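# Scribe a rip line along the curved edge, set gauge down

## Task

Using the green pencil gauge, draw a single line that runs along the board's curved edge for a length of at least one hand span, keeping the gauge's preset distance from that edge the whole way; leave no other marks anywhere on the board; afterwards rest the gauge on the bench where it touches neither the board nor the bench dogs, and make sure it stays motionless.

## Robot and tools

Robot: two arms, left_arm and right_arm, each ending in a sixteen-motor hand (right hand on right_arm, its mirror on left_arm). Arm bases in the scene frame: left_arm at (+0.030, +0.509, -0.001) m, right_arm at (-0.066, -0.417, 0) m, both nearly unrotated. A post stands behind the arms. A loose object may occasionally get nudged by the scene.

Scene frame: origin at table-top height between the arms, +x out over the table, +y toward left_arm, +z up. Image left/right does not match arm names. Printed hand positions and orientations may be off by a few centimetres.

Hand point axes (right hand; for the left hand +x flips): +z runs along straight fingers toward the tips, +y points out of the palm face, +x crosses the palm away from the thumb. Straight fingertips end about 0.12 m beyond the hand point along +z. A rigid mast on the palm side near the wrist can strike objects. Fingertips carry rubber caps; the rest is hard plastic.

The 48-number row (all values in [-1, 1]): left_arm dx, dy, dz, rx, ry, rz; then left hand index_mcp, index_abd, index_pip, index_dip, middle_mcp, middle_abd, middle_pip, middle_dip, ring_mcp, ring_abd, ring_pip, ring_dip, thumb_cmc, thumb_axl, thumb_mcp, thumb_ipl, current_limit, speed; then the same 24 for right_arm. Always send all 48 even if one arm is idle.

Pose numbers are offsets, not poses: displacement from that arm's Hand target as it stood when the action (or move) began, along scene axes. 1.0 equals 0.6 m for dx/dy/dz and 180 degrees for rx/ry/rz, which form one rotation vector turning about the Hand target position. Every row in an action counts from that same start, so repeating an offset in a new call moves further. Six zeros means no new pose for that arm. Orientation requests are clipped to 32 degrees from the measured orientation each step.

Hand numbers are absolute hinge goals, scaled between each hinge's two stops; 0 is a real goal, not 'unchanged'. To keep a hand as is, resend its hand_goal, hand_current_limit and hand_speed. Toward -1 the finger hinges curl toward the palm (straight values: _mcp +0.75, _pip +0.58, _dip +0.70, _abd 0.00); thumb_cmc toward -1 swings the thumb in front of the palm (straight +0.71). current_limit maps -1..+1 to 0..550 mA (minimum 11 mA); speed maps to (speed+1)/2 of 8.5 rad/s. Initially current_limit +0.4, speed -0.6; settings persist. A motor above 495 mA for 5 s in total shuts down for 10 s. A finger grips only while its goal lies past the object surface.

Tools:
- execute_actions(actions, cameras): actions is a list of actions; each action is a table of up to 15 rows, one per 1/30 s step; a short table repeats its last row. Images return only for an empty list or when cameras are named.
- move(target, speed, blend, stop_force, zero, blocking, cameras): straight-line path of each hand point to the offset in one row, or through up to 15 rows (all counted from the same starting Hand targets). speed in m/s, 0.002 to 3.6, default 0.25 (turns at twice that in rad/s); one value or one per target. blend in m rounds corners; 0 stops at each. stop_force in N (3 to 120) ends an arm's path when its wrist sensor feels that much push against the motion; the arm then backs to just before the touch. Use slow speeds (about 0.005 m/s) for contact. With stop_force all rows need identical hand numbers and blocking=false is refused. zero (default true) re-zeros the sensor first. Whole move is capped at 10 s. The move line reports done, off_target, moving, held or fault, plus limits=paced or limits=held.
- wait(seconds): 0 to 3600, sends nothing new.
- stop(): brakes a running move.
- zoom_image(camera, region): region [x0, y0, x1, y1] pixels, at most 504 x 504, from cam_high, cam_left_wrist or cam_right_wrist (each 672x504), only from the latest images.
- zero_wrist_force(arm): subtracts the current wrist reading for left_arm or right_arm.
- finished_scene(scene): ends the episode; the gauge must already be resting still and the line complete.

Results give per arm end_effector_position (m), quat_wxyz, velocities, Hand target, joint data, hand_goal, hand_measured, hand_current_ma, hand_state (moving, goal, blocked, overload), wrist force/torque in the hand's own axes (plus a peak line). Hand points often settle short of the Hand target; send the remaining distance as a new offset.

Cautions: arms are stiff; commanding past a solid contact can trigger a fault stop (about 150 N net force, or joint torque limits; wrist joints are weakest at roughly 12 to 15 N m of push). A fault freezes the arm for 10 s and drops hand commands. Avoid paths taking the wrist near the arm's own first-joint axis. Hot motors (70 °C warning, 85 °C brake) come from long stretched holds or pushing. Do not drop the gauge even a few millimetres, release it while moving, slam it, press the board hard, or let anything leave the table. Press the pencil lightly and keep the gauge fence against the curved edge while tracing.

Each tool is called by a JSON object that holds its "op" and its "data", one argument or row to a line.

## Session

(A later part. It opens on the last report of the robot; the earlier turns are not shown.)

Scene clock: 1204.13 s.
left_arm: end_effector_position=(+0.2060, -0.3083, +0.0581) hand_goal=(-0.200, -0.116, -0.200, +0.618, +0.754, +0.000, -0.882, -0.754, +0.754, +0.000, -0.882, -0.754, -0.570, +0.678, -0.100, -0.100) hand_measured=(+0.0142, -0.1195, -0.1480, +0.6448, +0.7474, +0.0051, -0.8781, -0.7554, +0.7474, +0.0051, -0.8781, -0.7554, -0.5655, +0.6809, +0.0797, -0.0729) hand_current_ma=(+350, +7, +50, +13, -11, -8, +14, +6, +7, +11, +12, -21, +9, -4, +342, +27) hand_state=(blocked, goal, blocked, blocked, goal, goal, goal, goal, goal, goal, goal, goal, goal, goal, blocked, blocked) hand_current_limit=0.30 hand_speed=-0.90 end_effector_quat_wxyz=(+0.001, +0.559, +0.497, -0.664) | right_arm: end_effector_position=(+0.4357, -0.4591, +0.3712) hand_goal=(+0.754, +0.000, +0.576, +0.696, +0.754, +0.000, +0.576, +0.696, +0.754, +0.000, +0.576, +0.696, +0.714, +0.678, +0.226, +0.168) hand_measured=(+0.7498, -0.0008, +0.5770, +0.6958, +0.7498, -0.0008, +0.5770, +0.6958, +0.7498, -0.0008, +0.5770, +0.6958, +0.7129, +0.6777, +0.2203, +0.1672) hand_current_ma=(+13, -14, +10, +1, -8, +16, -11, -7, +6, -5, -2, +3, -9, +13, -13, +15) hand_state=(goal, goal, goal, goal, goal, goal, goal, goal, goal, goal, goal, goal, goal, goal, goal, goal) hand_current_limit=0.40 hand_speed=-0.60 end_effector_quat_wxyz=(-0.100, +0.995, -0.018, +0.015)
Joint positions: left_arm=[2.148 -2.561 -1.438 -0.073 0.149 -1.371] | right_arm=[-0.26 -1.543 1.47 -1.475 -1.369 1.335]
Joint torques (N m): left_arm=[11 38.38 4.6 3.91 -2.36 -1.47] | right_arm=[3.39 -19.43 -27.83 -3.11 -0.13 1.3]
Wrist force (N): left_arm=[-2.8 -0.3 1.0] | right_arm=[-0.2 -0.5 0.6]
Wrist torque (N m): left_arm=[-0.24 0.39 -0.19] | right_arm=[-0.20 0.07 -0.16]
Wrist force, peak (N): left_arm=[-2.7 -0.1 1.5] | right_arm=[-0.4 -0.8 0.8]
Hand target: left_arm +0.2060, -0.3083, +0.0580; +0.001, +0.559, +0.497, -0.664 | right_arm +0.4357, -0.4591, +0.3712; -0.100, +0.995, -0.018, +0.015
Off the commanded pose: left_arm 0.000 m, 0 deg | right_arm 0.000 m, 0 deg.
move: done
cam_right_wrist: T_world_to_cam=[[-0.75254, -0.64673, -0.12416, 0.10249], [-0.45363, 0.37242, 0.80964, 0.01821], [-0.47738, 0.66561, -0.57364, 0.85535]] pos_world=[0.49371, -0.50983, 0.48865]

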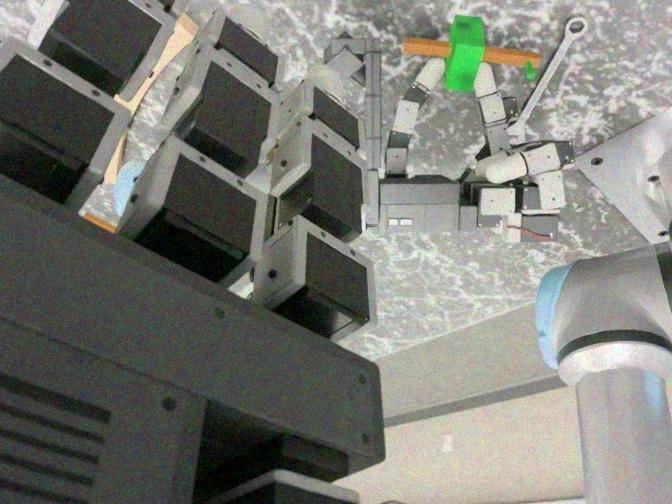

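{"op": "move", "data": {
  "target": [-0.0028,0.0041,-0.0145,0,0,0,-0.2,-0.117,-0.2,0.617,0.753,0,-0.883,-0.754,0.753,0,-0.883,-0.754,-0.571,0.677,-0.1,-0.1,0.3,-0.9,0,0,0,0,0,0,0.754,0,0.576,0.696,0.754,0,0.576,0.696,0.754,0,0.576,0.696,0.714,0.678,0.226,0.168,0.4,-0.6],
  "speed": 0.01,
  "stop_force": 5,
  "cameras": ["cam_right_wrist"]
}}

{"op": "zoom_image", "data": {
  "camera": "cam_right_wrist",
  "region": [380, 0, 560, 170]
}}

Scene clock: 1212.27 s.
left_arm: end_effector_position=(+0.2055, -0.3077, +0.0558) hand_goal=(-0.200, -0.116, -0.200, +0.618, +0.754, +0.000, -0.882, -0.754, +0.754, +0.000, -0.882, -0.754, -0.570, +0.678, -0.100, -0.100) hand_measured=(+0.0154, -0.1605, -0.1480, +0.6436, +0.7486, +0.0051, -0.8794, -0.7554, +0.7474, +0.0065, -0.8781, -0.7554, -0.5768, +0.6746, +0.0797, -0.0720) hand_current_ma=(+351, -18, +31, -3, -14, -1, -3, +5, +7, +13, -5, -6, +17, -2, +355, +26) hand_state=(blocked, blocked, blocked, blocked, goal, goal, goal, goal, goal, goal, goal, goal, goal, goal, blocked, blocked) hand_current_limit=0.30 hand_speed=-0.90 end_effector_quat_wxyz=(+0.001, +0.559, +0.497, -0.664) | right_arm: end_effector_position=(+0.4357, -0.4591, +0.3712) hand_goal=(+0.754, +0.000, +0.576, +0.696, +0.754, +0.000, +0.576, +0.696, +0.754, +0.000, +0.576, +0.696, +0.714, +0.678, +0.226, +0.168) hand_measured=(+0.7511, -0.0008, +0.5770, +0.6958, +0.7498, -0.0008, +0.5770, +0.6958, +0.7498, +0.0007, +0.5770, +0.6958, +0.7129, +0.6777, +0.2193, +0.1672) hand_current_ma=(+8, -8, -1, +2, +5, +0, -11, -6, +2, -12, +1, -5, +2, +16, -1, +10) hand_state=(goal, goal, goal, goal, goal, goal, goal, goal, goal, goal, goal, goal, goal, goal, goal, goal) hand_current_limit=0.40 hand_speed=-0.60 end_effector_quat_wxyz=(-0.100, +0.995, -0.018, +0.015)
Joint positions: left_arm=[2.148 -2.564 -1.44 -0.069 0.149 -1.371] | right_arm=[-0.26 -1.543 1.47 -1.475 -1.369 1.335]
Joint torques (N m): left_arm=[7.49 59.09 22.42 -0.39 -1.02 -0.47] | right_arm=[4.39 -18.29 -27.61 -2.95 -0.16 1.16]
Wrist force (N): left_arm=[-4.1 -2.7 1.0] | right_arm=[-0.4 -0.5 0.9]
Wrist torque (N m): left_arm=[-0.40 0.48 -0.23] | right_arm=[-0.22 0.09 -0.18]
Wrist force, peak (N): left_arm=[-6.5 -5.7 0.3] | right_arm=[-0.2 -0.7 1.0]
Hand target: left_arm +0.2055, -0.3077, +0.0558; +0.001, +0.559, +0.497, -0.664 (not the last commanded pose) | right_arm +0.4357, -0.4591, +0.3712; -0.100, +0.995, -0.018, +0.015
Off the commanded pose: left_arm 0.007 m, 0 deg | right_arm 0.000 m, 0 deg.
move: contact (left_arm)
cam_right_wrist: T_world_to_cam=[[-0.75254, -0.64673, -0.12416, 0.10249], [-0.45363, 0.37242, 0.80964, 0.01821], [-0.47738, 0.66561, -0.57364, 0.85535]] pos_world=[0.49371, -0.50983, 0.48865]

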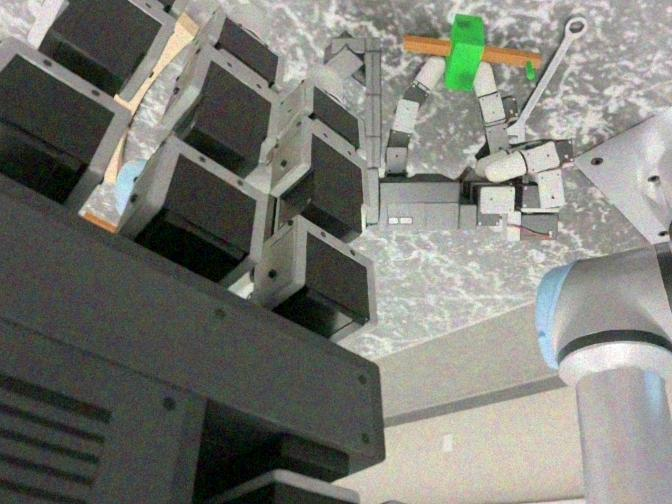

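Scaled by 2.800 from the camera's image (finer frame: 960x720).

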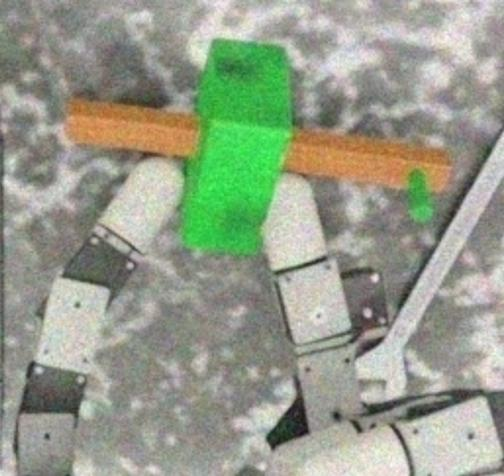

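{"op": "move", "data": {
  "target": [0,0,0.002,0,0,0,0.0,-0.117,-0.15,0.63,0.753,0,-0.883,-0.754,0.753,0,-0.883,-0.754,-0.571,0.677,0.05,-0.08,-0.2,-0.93,0,0,0,0,0,0,0.754,0,0.576,0.696,0.754,0,0.576,0.696,0.754,0,0.576,0.696,0.714,0.678,0.226,0.168,0.4,-0.6],
  "speed": 0.02
}}

{"op": "move", "data": {
  "target": [0,0,0,0,0,0,0.06,-0.117,-0.17,0.617,0.753,0,-0.883,-0.754,0.753,0,-0.883,-0.754,-0.571,0.677,0.12,-0.09,0.3,-0.93,0,0,0,0,0,0,0.754,0,0.576,0.696,0.754,0,0.576,0.696,0.754,0,0.576,0.696,0.714,0.678,0.226,0.168,0.4,-0.6]
}}

{"op": "move", "data": {
  "target": [0,0,0,0,0,0,0.25,-0.117,-0.2,0.617,0.753,0,-0.883,-0.754,0.753,0,-0.883,-0.754,-0.571,0.677,0.31,-0.09,0.3,-0.85,0,0,0,0,0,0,0.754,0,0.576,0.696,0.754,0,0.576,0.696,0.754,0,0.576,0.696,0.714,0.678,0.226,0.168,0.4,-0.6],
  "cameras": ["cam_right_wrist"]
}}

{"op": "zoom_image", "data": {
  "camera": "cam_right_wrist",
  "region": [380, 0, 560, 170]
}}

Scene clock: 1225.47 s.
left_arm: end_effector_position=(+0.2055, -0.3077, +0.0570) hand_goal=(+0.000, -0.116, -0.150, +0.630, +0.754, +0.000, -0.882, -0.754, +0.754, +0.000, -0.882, -0.754, -0.570, +0.678, +0.050, -0.080) hand_measured=(+0.0094, -0.1414, -0.1339, +0.6448, +0.7486, +0.0051, -0.8781, -0.7554, +0.7462, +0.0065, -0.8781, -0.7567, -0.5680, +0.6756, +0.0758, -0.0644) hand_current_ma=(-17, -8, -6, +0, +4, -17, +11, +13, +12, +7, -15, -1, +2, -18, +5, +11) hand_state=(moving, moving, goal, goal, goal, goal, goal, goal, goal, goal, goal, goal, goal, goal, blocked, goal) hand_current_limit=-0.20 hand_speed=-0.93 end_effector_quat_wxyz=(+0.001, +0.559, +0.497, -0.664) | right_arm: end_effector_position=(+0.4357, -0.4591, +0.3712) hand_goal=(+0.754, +0.000, +0.576, +0.696, +0.754, +0.000, +0.576, +0.696, +0.754, +0.000, +0.576, +0.696, +0.714, +0.678, +0.226, +0.168) hand_measured=(+0.7498, +0.0007, +0.5757, +0.6958, +0.7498, -0.0008, +0.5770, +0.6958, +0.7486, +0.0007, +0.5770, +0.6958, +0.7129, +0.6777, +0.2193, +0.1681) hand_current_ma=(+9, +5, +5, -5, -2, +15, -1, -11, +3, -7, -15, -11, +10, +16, -8, +18) hand_state=(goal, goal, goal, goal, goal, goal, goal, goal, goal, goal, goal, goal, goal, goal, goal, goal) hand_current_limit=0.40 hand_speed=-0.60 end_effector_quat_wxyz=(-0.100, +0.995, -0.018, +0.015)
Joint positions: left_arm=[2.148 -2.561 -1.44 -0.07 0.149 -1.371] | right_arm=[-0.26 -1.543 1.47 -1.475 -1.369 1.335]
Joint torques (N m): left_arm=[0.93 60.15 4.12 -0.07 -0.51 0.27] | right_arm=[4.26 -17.96 -27.71 -3.01 0.13 1.34]
Wrist force (N): left_arm=[-2.6 0.3 1.3] | right_arm=[-0.3 -0.6 0.7]
Wrist torque (N m): left_arm=[-0.22 0.39 -0.24] | right_arm=[-0.22 0.08 -0.16]
Wrist force, peak (N): left_arm=[-4.5 -3.5 0.7] | right_arm=[-0.2 -0.8 0.9]
Hand target: left_arm +0.2055, -0.3077, +0.0570; +0.001, +0.559, +0.497, -0.664 | right_arm +0.4357, -0.4591, +0.3712; -0.100, +0.995, -0.018, +0.015
Off the commanded pose: left_arm 0.000 m, 0 deg | right_arm 0.000 m, 0 deg.
move: done

Scene clock: 1226.07 s.
left_arm: end_effector_position=(+0.2055, -0.3076, +0.0570) hand_goal=(+0.060, -0.116, -0.170, +0.618, +0.754, +0.000, -0.882, -0.754, +0.754, +0.000, -0.882, -0.754, -0.570, +0.678, +0.120, -0.090) hand_measured=(+0.0504, -0.1136, -0.1660, +0.6219, +0.7486, +0.0051, -0.8781, -0.7541, +0.7474, +0.0065, -0.8781, -0.7554, -0.5655, +0.6798, +0.1183, -0.0863) hand_current_ma=(-9, +2, -5, -8, -9, +4, +3, +6, +17, +8, -9, -17, +8, -7, -15, +13) hand_state=(goal, goal, goal, goal, goal, goal, goal, goal, goal, goal, goal, goal, goal, goal, goal, goal) hand_current_limit=0.30 hand_speed=-0.93 end_effector_quat_wxyz=(+0.001, +0.559, +0.497, -0.664) | right_arm: end_effector_position=(+0.4357, -0.4591, +0.3712) hand_goal=(+0.754, +0.000, +0.576, +0.696, +0.754, +0.000, +0.576, +0.696, +0.754, +0.000, +0.576, +0.696, +0.714, +0.678, +0.226, +0.168) hand_measured=(+0.7498, +0.0007, +0.5770, +0.6958, +0.7498, -0.0008, +0.5757, +0.6958, +0.7498, -0.0008, +0.5757, +0.6958, +0.7129, +0.6767, +0.2193, +0.1681) hand_current_ma=(+3, -3, +3, -2, +1, +10, +0, -1, -5, -1, -19, -1, +4, -6, -4, +10) hand_state=(goal, goal, goal, goal, goal, goal, goal, goal, goal, goal, goal, goal, goal, goal, goal, goal) hand_current_limit=0.40 hand_speed=-0.60 end_effector_quat_wxyz=(-0.100, +0.995, -0.018, +0.015)
Joint positions: left_arm=[2.148 -2.561 -1.44 -0.07 0.149 -1.371] | right_arm=[-0.26 -1.543 1.47 -1.475 -1.369 1.335]
Joint torques (N m): left_arm=[0.44 61.37 5.38 0.21 -0.37 1.06] | right_arm=[4.67 -19.86 -27.96 -3.05 0.09 1.14]
Wrist force (N): left_arm=[-2.2 0.2 1.4] | right_arm=[-0.1 -0.7 0.6]
Wrist torque (N m): left_arm=[-0.22 0.38 -0.27] | right_arm=[-0.22 0.06 -0.15]
Wrist force, peak (N): left_arm=[-3.0 -0.1 1.0] | right_arm=[-0.2 -1.0 0.8]
Hand target: left_arm +0.2055, -0.3077, +0.0570; +0.001, +0.559, +0.497, -0.664 | right_arm +0.4357, -0.4591, +0.3712; -0.100, +0.995, -0.018, +0.015
Off the commanded pose: left_arm 0.000 m, 0 deg | right_arm 0.000 m, 0 deg.
move: done

Scene clock: 1226.77 s.
left_arm: end_effector_position=(+0.2055, -0.3076, +0.0570) hand_goal=(+0.250, -0.116, -0.200, +0.618, +0.754, +0.000, -0.882, -0.754, +0.754, +0.000, -0.882, -0.754, -0.570, +0.678, +0.310, -0.090) hand_measured=(+0.2397, -0.1151, -0.1968, +0.6219, +0.7474, +0.0051, -0.8768, -0.7567, +0.7474, +0.0065, -0.8781, -0.7554, -0.5655, +0.6809, +0.3083, -0.0872) hand_current_ma=(-19, +15, -6, -10, -7, -9, +1, -1, +6, +5, -17, +0, +4, -14, -13, +10) hand_state=(goal, goal, goal, goal, goal, goal, goal, goal, goal, goal, goal, goal, goal, goal, goal, goal) hand_current_limit=0.30 hand_speed=-0.85 end_effector_quat_wxyz=(+0.001, +0.559, +0.497, -0.664) | right_arm: end_effector_position=(+0.4357, -0.4591, +0.3712) hand_goal=(+0.754, +0.000, +0.576, +0.696, +0.754, +0.000, +0.576, +0.696, +0.754, +0.000, +0.576, +0.696, +0.714, +0.678, +0.226, +0.168) hand_measured=(+0.7498, -0.0008, +0.5770, +0.6958, +0.7498, +0.0007, +0.5770, +0.6958, +0.7486, -0.0008, +0.5770, +0.6958, +0.7129, +0.6777, +0.2203, +0.1672) hand_current_ma=(+6, -12, +6, +13, -12, +6, -9, -2, +0, +6, -9, -1, +6, +1, -3, +5) hand_state=(goal, goal, goal, goal, goal, goal, goal, goal, goal, goal, goal, goal, goal, goal, goal, goal) hand_current_limit=0.40 hand_speed=-0.60 end_effector_quat_wxyz=(-0.100, +0.995, -0.018, +0.015)
Joint positions: left_arm=[2.148 -2.561 -1.44 -0.07 0.149 -1.371] | right_arm=[-0.26 -1.543 1.47 -1.475 -1.369 1.335]
Joint torques (N m): left_arm=[-1.25 61.09 5.71 0.16 -0.48 1.1] | right_arm=[3.42 -18.31 -28.25 -2.93 -0.09 1.13]
Wrist force (N): left_arm=[-2.2 0.3 1.4] | right_arm=[-0.2 -0.7 0.8]
Wrist torque (N m): left_arm=[-0.20 0.37 -0.27] | right_arm=[-0.23 0.06 -0.16]
Wrist force, peak (N): left_arm=[-2.2 0.4 1.7] | right_arm=[-0.3 -0.7 0.9]
Hand target: left_arm +0.2055, -0.3077, +0.0570; +0.001, +0.559, +0.497, -0.664 | right_arm +0.4357, -0.4591, +0.3712; -0.100, +0.995, -0.018, +0.015
Off the commanded pose: left_arm 0.000 m, 0 deg | right_arm 0.000 m, 0 deg.
move: done
cam_right_wrist: T_world_to_cam=[[-0.75254, -0.64673, -0.12416, 0.10249], [-0.45363, 0.37242, 0.80964, 0.01821], [-0.47738, 0.66561, -0.57364, 0.85535]] pos_world=[0.49371, -0.50983, 0.48865]

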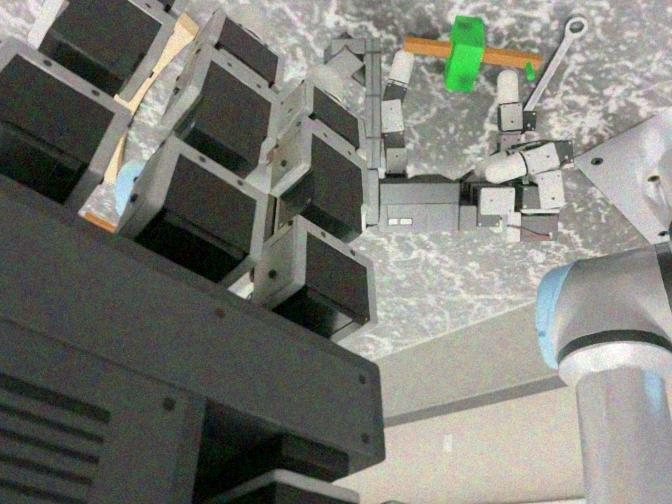

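Scaled by 2.800 from the camera's image (finer frame: 960x720).

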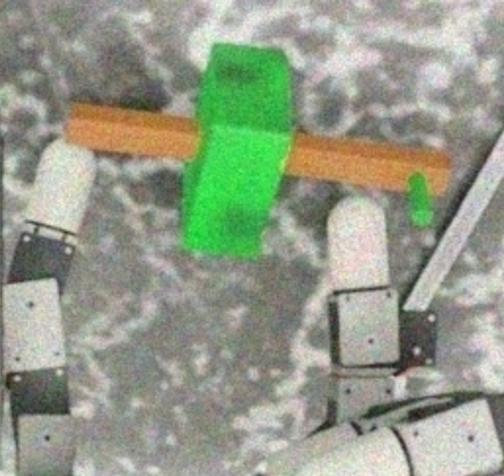

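{"op": "execute_actions", "data": {
  "actions": [],
  "cameras": ["cam_high"]
}}

{"op": "zoom_image", "data": {
  "camera": "cam_high",
  "region": [305, 290, 375, 360]
}}

{"op": "zoom_image", "data": {
  "camera": "cam_high",
  "region": [335, 230, 405, 300]
}}

Scene clock: 1277.37 s.
left_arm: end_effector_position=(+0.2055, -0.3076, +0.0570) hand_goal=(+0.250, -0.116, -0.200, +0.618, +0.754, +0.000, -0.882, -0.754, +0.754, +0.000, -0.882, -0.754, -0.570, +0.678, +0.310, -0.090) hand_measured=(+0.2397, -0.1151, -0.1968, +0.6219, +0.7486, +0.0051, -0.8781, -0.7567, +0.7474, +0.0051, -0.8768, -0.7554, -0.5667, +0.6798, +0.3073, -0.0882) hand_current_ma=(-9, -1, -9, -21, -17, -11, -2, +9, +8, -16, +1, -16, -1, -2, +6, +2) hand_state=(goal, goal, goal, goal, goal, goal, goal, goal, goal, goal, goal, goal, goal, goal, goal, goal) hand_current_limit=0.30 hand_speed=-0.85 end_effector_quat_wxyz=(+0.001, +0.559, +0.497, -0.664) | right_arm: end_effector_position=(+0.4357, -0.4591, +0.3712) hand_goal=(+0.754, +0.000, +0.576, +0.696, +0.754, +0.000, +0.576, +0.696, +0.754, +0.000, +0.576, +0.696, +0.714, +0.678, +0.226, +0.168) hand_measured=(+0.7498, -0.0008, +0.5770, +0.6958, +0.7498, -0.0008, +0.5770, +0.6958, +0.7498, +0.0007, +0.5770, +0.6958, +0.7129, +0.6777, +0.2193, +0.1681) hand_current_ma=(+16, +0, +19, +6, +0, +12, -7, -5, +3, -29, +0, -4, +16, +3, -8, +7) hand_state=(goal, goal, goal, goal, goal, goal, goal, goal, goal, goal, goal, goal, goal, goal, goal, goal) hand_current_limit=0.40 hand_speed=-0.60 end_effector_quat_wxyz=(-0.100, +0.995, -0.018, +0.015)
Joint positions: left_arm=[2.148 -2.561 -1.44 -0.07 0.149 -1.371] | right_arm=[-0.26 -1.543 1.47 -1.475 -1.369 1.335]
Joint velocities: within noise
Joint torques (N m): left_arm=[-7.33 61.96 9.52 0.16 -0.45 1.08] | right_arm=[5.58 -18.89 -27.65 -2.78 -0.07 1.07]
Motor temperatures (°C): left_arm=[21 31 21 31 28 36] | right_arm=[22 28 22 28 35 38]
Wrist force (N): left_arm=[-2.3 0.3 1.3] | right_arm=[-0.2 -0.8 0.6]
Wrist torque (N m): left_arm=[-0.20 0.38 -0.27] | right_arm=[-0.23 0.07 -0.16]
Wrist force, peak (N): left_arm=[-2.3 0.6 1.6] | right_arm=[-0.2 -0.8 1.0]
Hand target: left_arm +0.2055, -0.3077, +0.0570; +0.001, +0.559, +0.497, -0.664 | right_arm +0.4357, -0.4591, +0.3712; -0.100, +0.995, -0.018, +0.015
Off the commanded pose: left_arm 0.000 m, 0 deg | right_arm 0.000 m, 0 deg.
Images, in order (width x height): cam_high 672x504.

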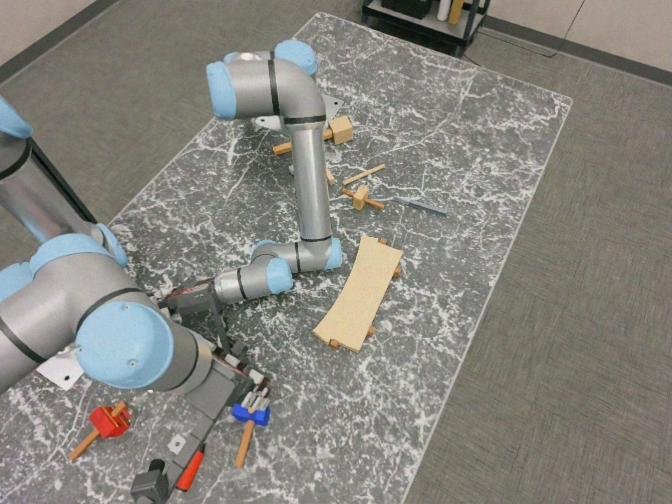

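Scaled by 7.200 from the camera's image (finer frame: 960x720).

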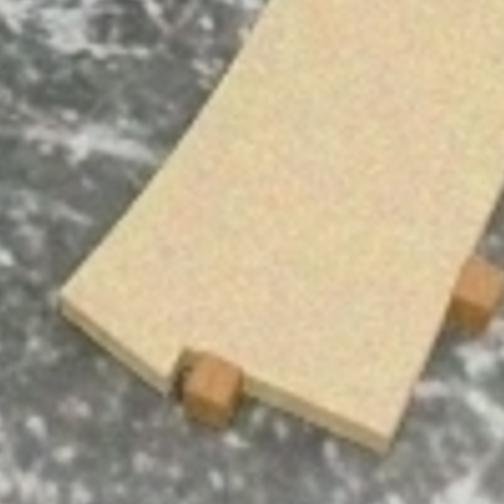

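Scaled by 7.200 from the camera's image (finer frame: 960x720).

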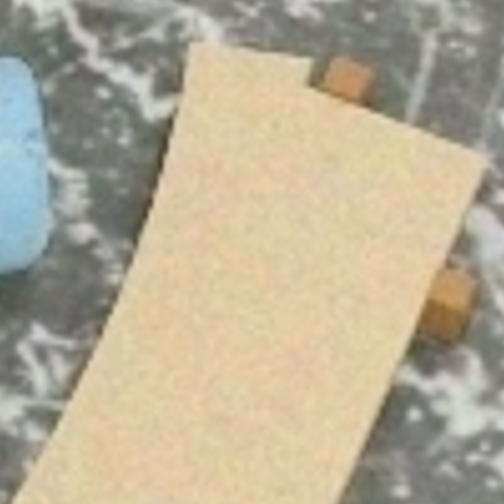

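{"op": "move", "data": {
  "target": [
    [0,0,0.14,0,0,0,0.25,-0.117,-0.2,0.617,0.753,0,-0.883,-0.754,0.753,0,-0.883,-0.754,-0.571,0.677,0.31,-0.09,0.3,-0.85,0,0,0,0,0,0,0.754,0,0.576,0.696,0.754,0,0.576,0.696,0.754,0,0.576,0.696,0.714,0.678,0.226,0.168,0.4,-0.6],
    [0.0518,-0.0718,0.1217,0.1918,0.1427,0.025,0.15,-0.117,-0.2,0.617,0.753,0,-0.883,-0.754,0.753,0,-0.883,-0.754,-0.571,0.677,0.22,-0.103,0.3,-0.85,0,0,0,0,0,0,0.754,0,0.576,0.696,0.754,0,0.576,0.696,0.754,0,0.576,0.696,0.714,0.678,0.226,0.168,0.4,-0.6]
  ],
  "speed": 0.12,
  "blend": [0, 0],
  "cameras": ["cam_right_wrist"]
}}

{"op": "zoom_image", "data": {
  "camera": "cam_right_wrist",
  "region": [380, 0, 560, 170]
}}

Scene clock: 1337.47 s.
left_arm: end_effector_position=(+0.2366, -0.3507, +0.1300) hand_goal=(+0.150, -0.116, -0.200, +0.618, +0.754, +0.000, -0.882, -0.754, +0.754, +0.000, -0.882, -0.754, -0.570, +0.678, +0.220, -0.102) hand_measured=(+0.1457, -0.1151, -0.1955, +0.6219, +0.7462, +0.0051, -0.8781, -0.7567, +0.7462, +0.0065, -0.8768, -0.7567, -0.5667, +0.6809, +0.2193, -0.0996) hand_current_ma=(-10, +15, -19, -24, -14, -15, +23, +1, -4, -10, +2, -11, +1, -9, -11, +18) hand_state=(goal, goal, goal, goal, goal, goal, goal, goal, goal, goal, goal, goal, goal, goal, goal, goal) hand_current_limit=0.30 hand_speed=-0.85 end_effector_quat_wxyz=(-0.246, +0.355, +0.679, -0.593) | right_arm: end_effector_position=(+0.4357, -0.4591, +0.3712) hand_goal=(+0.754, +0.000, +0.576, +0.696, +0.754, +0.000, +0.576, +0.696, +0.754, +0.000, +0.576, +0.696, +0.714, +0.678, +0.226, +0.168) hand_measured=(+0.7498, -0.0008, +0.5770, +0.6958, +0.7498, -0.0008, +0.5757, +0.6958, +0.7498, +0.0007, +0.5770, +0.6958, +0.7142, +0.6777, +0.2203, +0.1672) hand_current_ma=(+22, +7, +0, +13, -13, +17, -6, -6, -12, -4, -16, -1, +9, -7, -7, -2) hand_state=(goal, goal, goal, goal, goal, goal, goal, goal, goal, goal, goal, goal, goal, goal, goal, goal) hand_current_limit=0.40 hand_speed=-0.60 end_effector_quat_wxyz=(-0.100, +0.995, -0.018, +0.015)
Joint positions: left_arm=[2.143 -2.595 -0.963 -0.835 0.186 -1.808] | right_arm=[-0.26 -1.543 1.47 -1.475 -1.369 1.335]
Joint torques (N m): left_arm=[-11.05 51.33 27.49 0.29 -1.9 1.83] | right_arm=[4.37 -19.14 -27.38 -3.04 0.11 1.18]
Wrist force (N): left_arm=[-2.0 0.6 1.1] | right_arm=[-0.1 -0.7 0.6]
Wrist torque (N m): left_arm=[-0.08 0.39 -0.16] | right_arm=[-0.22 0.07 -0.16]
Wrist force, peak (N): left_arm=[-2.6 -0.1 1.6] | right_arm=[-0.3 -1.0 0.8]
Hand target: left_arm +0.2366, -0.3507, +0.1300; -0.246, +0.355, +0.679, -0.593 | right_arm +0.4357, -0.4591, +0.3712; -0.100, +0.995, -0.018, +0.015
Off the commanded pose: left_arm 0.000 m, 0 deg | right_arm 0.000 m, 0 deg.
move: done
cam_right_wrist: T_world_to_cam=[[-0.75254, -0.64673, -0.12416, 0.10249], [-0.45363, 0.37242, 0.80964, 0.01821], [-0.47738, 0.66561, -0.57364, 0.85535]] pos_world=[0.49371, -0.50983, 0.48865]

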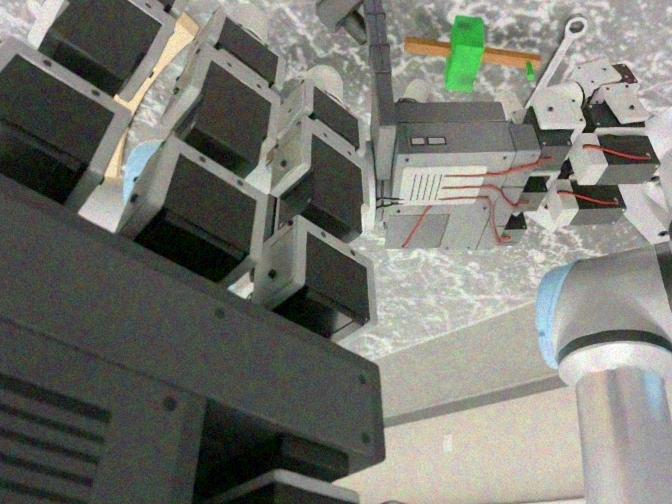

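Scaled by 2.800 from the camera's image (finer frame: 960x720).

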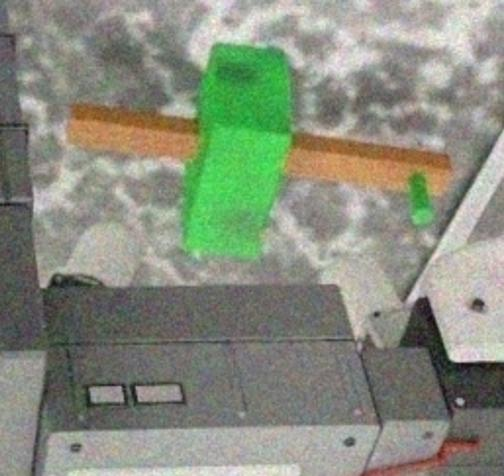

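{"op": "move", "data": {
  "target": [0,0,-0.0775,0,0,0,0.12,-0.117,-0.2,0.617,0.753,0,-0.883,-0.754,0.753,0,-0.883,-0.754,-0.571,0.677,0.19,-0.103,0.1,-0.85,0,0,0,0,0,0,0.754,0,0.576,0.696,0.754,0,0.576,0.696,0.754,0,0.576,0.696,0.714,0.678,0.226,0.168,0.4,-0.6],
  "speed": 0.04,
  "stop_force": 5
}}

{"op": "move", "data": {
  "target": [0,0,0,0,0,0,0.05,-0.117,-0.2,0.617,0.753,0,-0.883,-0.754,0.753,0,-0.883,-0.754,-0.571,0.677,0.115,-0.103,-0.3,-0.9,0,0,0,0,0,0,0.754,0,0.576,0.696,0.754,0,0.576,0.696,0.754,0,0.576,0.696,0.714,0.678,0.226,0.168,0.4,-0.6],
  "cameras": ["cam_right_wrist"]
}}

{"op": "zoom_image", "data": {
  "camera": "cam_right_wrist",
  "region": [380, 0, 560, 170]
}}

Scene clock: 1346.10 s.
left_arm: end_effector_position=(+0.2366, -0.3507, +0.0835) hand_goal=(+0.120, -0.116, -0.200, +0.618, +0.754, +0.000, -0.882, -0.754, +0.754, +0.000, -0.882, -0.754, -0.570, +0.678, +0.190, -0.102) hand_measured=(+0.1167, -0.1151, -0.1968, +0.6206, +0.7486, +0.0051, -0.8781, -0.7567, +0.7474, +0.0065, -0.8768, -0.7567, -0.5667, +0.6809, +0.1886, -0.1006) hand_current_ma=(+7, +22, -10, -16, -5, -8, +4, -5, -4, -2, -20, -22, +10, -6, -2, +8) hand_state=(goal, goal, goal, goal, goal, goal, goal, goal, goal, goal, goal, goal, goal, goal, goal, goal) hand_current_limit=0.10 hand_speed=-0.85 end_effector_quat_wxyz=(-0.246, +0.355, +0.679, -0.593) | right_arm: end_effector_position=(+0.4357, -0.4591, +0.3712) hand_goal=(+0.754, +0.000, +0.576, +0.696, +0.754, +0.000, +0.576, +0.696, +0.754, +0.000, +0.576, +0.696, +0.714, +0.678, +0.226, +0.168) hand_measured=(+0.7498, -0.0008, +0.5770, +0.6958, +0.7498, +0.0007, +0.5770, +0.6971, +0.7498, -0.0008, +0.5770, +0.6958, +0.7129, +0.6767, +0.2203, +0.1681) hand_current_ma=(+6, +2, +4, +1, -6, +6, +7, +6, -1, -13, -17, -3, +14, +5, -9, +12) hand_state=(goal, goal, goal, goal, goal, goal, goal, goal, goal, goal, goal, goal, goal, goal, goal, goal) hand_current_limit=0.40 hand_speed=-0.60 end_effector_quat_wxyz=(-0.100, +0.995, -0.018, +0.015)
Joint positions: left_arm=[2.143 -2.653 -0.976 -0.764 0.186 -1.808] | right_arm=[-0.26 -1.543 1.47 -1.475 -1.369 1.335]
Joint torques (N m): left_arm=[-1.41 46.59 14.15 4.18 -1.9 -1.44] | right_arm=[3.26 -18.29 -27.51 -2.86 0.08 0.88]
Wrist force (N): left_arm=[-2.0 0.5 1.1] | right_arm=[-0.1 -0.7 0.6]
Wrist torque (N m): left_arm=[-0.10 0.38 -0.01] | right_arm=[-0.21 0.07 -0.16]
Wrist force, peak (N): left_arm=[-2.2 0.9 1.4] | right_arm=[-0.4 -0.8 1.1]
Hand target: left_arm +0.2366, -0.3507, +0.0835; -0.246, +0.355, +0.679, -0.593 | right_arm +0.4357, -0.4591, +0.3712; -0.100, +0.995, -0.018, +0.015
Off the commanded pose: left_arm 0.000 m, 0 deg | right_arm 0.000 m, 0 deg.
move: done

Scene clock: 1346.60 s.
left_arm: end_effector_position=(+0.2366, -0.3507, +0.0835) hand_goal=(+0.050, -0.116, -0.200, +0.618, +0.754, +0.000, -0.882, -0.754, +0.754, +0.000, -0.882, -0.754, -0.570, +0.678, +0.116, -0.102) hand_measured=(+0.0492, -0.1151, -0.1968, +0.6219, +0.7474, +0.0051, -0.8781, -0.7554, +0.7474, +0.0065, -0.8768, -0.7554, -0.5667, +0.6809, +0.1183, -0.0987) hand_current_ma=(-4, +8, -14, -6, -4, -6, +3, +8, +0, -11, -12, -8, -13, -11, +4, +7) hand_state=(goal, goal, goal, goal, goal, goal, goal, goal, goal, goal, goal, goal, goal, goal, goal, goal) hand_current_limit=-0.30 hand_speed=-0.90 end_effector_quat_wxyz=(-0.246, +0.355, +0.679, -0.593) | right_arm: end_effector_position=(+0.4357, -0.4591, +0.3712) hand_goal=(+0.754, +0.000, +0.576, +0.696, +0.754, +0.000, +0.576, +0.696, +0.754, +0.000, +0.576, +0.696, +0.714, +0.678, +0.226, +0.168) hand_measured=(+0.7498, -0.0008, +0.5770, +0.6958, +0.7498, -0.0008, +0.5770, +0.6958, +0.7498, -0.0008, +0.5770, +0.6958, +0.7129, +0.6767, +0.2203, +0.1672) hand_current_ma=(+12, -11, -5, +9, +3, +11, +0, -16, -2, -8, -4, +7, +1, +0, -1, +11) hand_state=(goal, goal, goal, goal, goal, goal, goal, goal, goal, goal, goal, goal, goal, goal, goal, goal) hand_current_limit=0.40 hand_speed=-0.60 end_effector_quat_wxyz=(-0.100, +0.995, -0.018, +0.015)
Joint positions: left_arm=[2.143 -2.653 -0.976 -0.764 0.186 -1.808] | right_arm=[-0.26 -1.543 1.47 -1.475 -1.369 1.335]
Joint torques (N m): left_arm=[-1.65 46.54 17.02 4.01 -1.04 -1.44] | right_arm=[4.4 -18.31 -27.39 -3.05 -0.01 1.14]
Wrist force (N): left_arm=[-2.0 0.1 1.5] | right_arm=[-0.2 -0.4 0.8]
Wrist torque (N m): left_arm=[-0.15 0.39 0.00] | right_arm=[-0.20 0.07 -0.16]
Wrist force, peak (N): left_arm=[-2.0 0.0 1.5] | right_arm=[-0.3 -0.8 1.1]
Hand target: left_arm +0.2366, -0.3507, +0.0835; -0.246, +0.355, +0.679, -0.593 | right_arm +0.4357, -0.4591, +0.3712; -0.100, +0.995, -0.018, +0.015
Off the commanded pose: left_arm 0.000 m, 0 deg | right_arm 0.000 m, 0 deg.
move: done
cam_right_wrist: T_world_to_cam=[[-0.75254, -0.64673, -0.12416, 0.10249], [-0.45363, 0.37242, 0.80964, 0.01821], [-0.47738, 0.66561, -0.57364, 0.85535]] pos_world=[0.49371, -0.50983, 0.48865]

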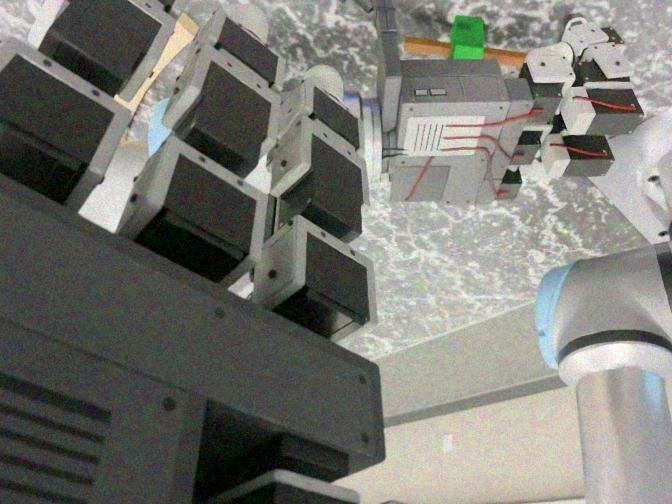

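Scaled by 2.800 from the camera's image (finer frame: 960x720).

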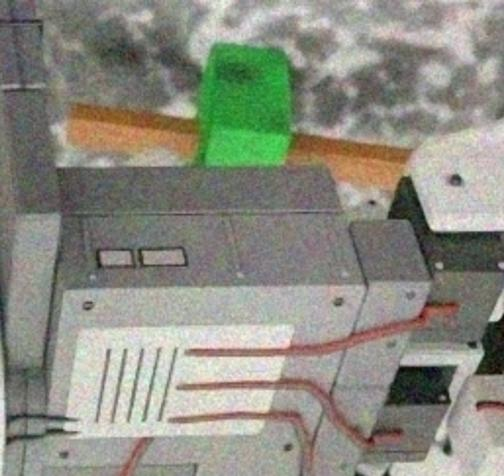

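{"op": "zoom_image", "data": {
  "camera": "cam_right_wrist",
  "region": [395, 5, 545, 85]
}}

Scaled by 3.360 from the camera's image (finer frame: 960x720).

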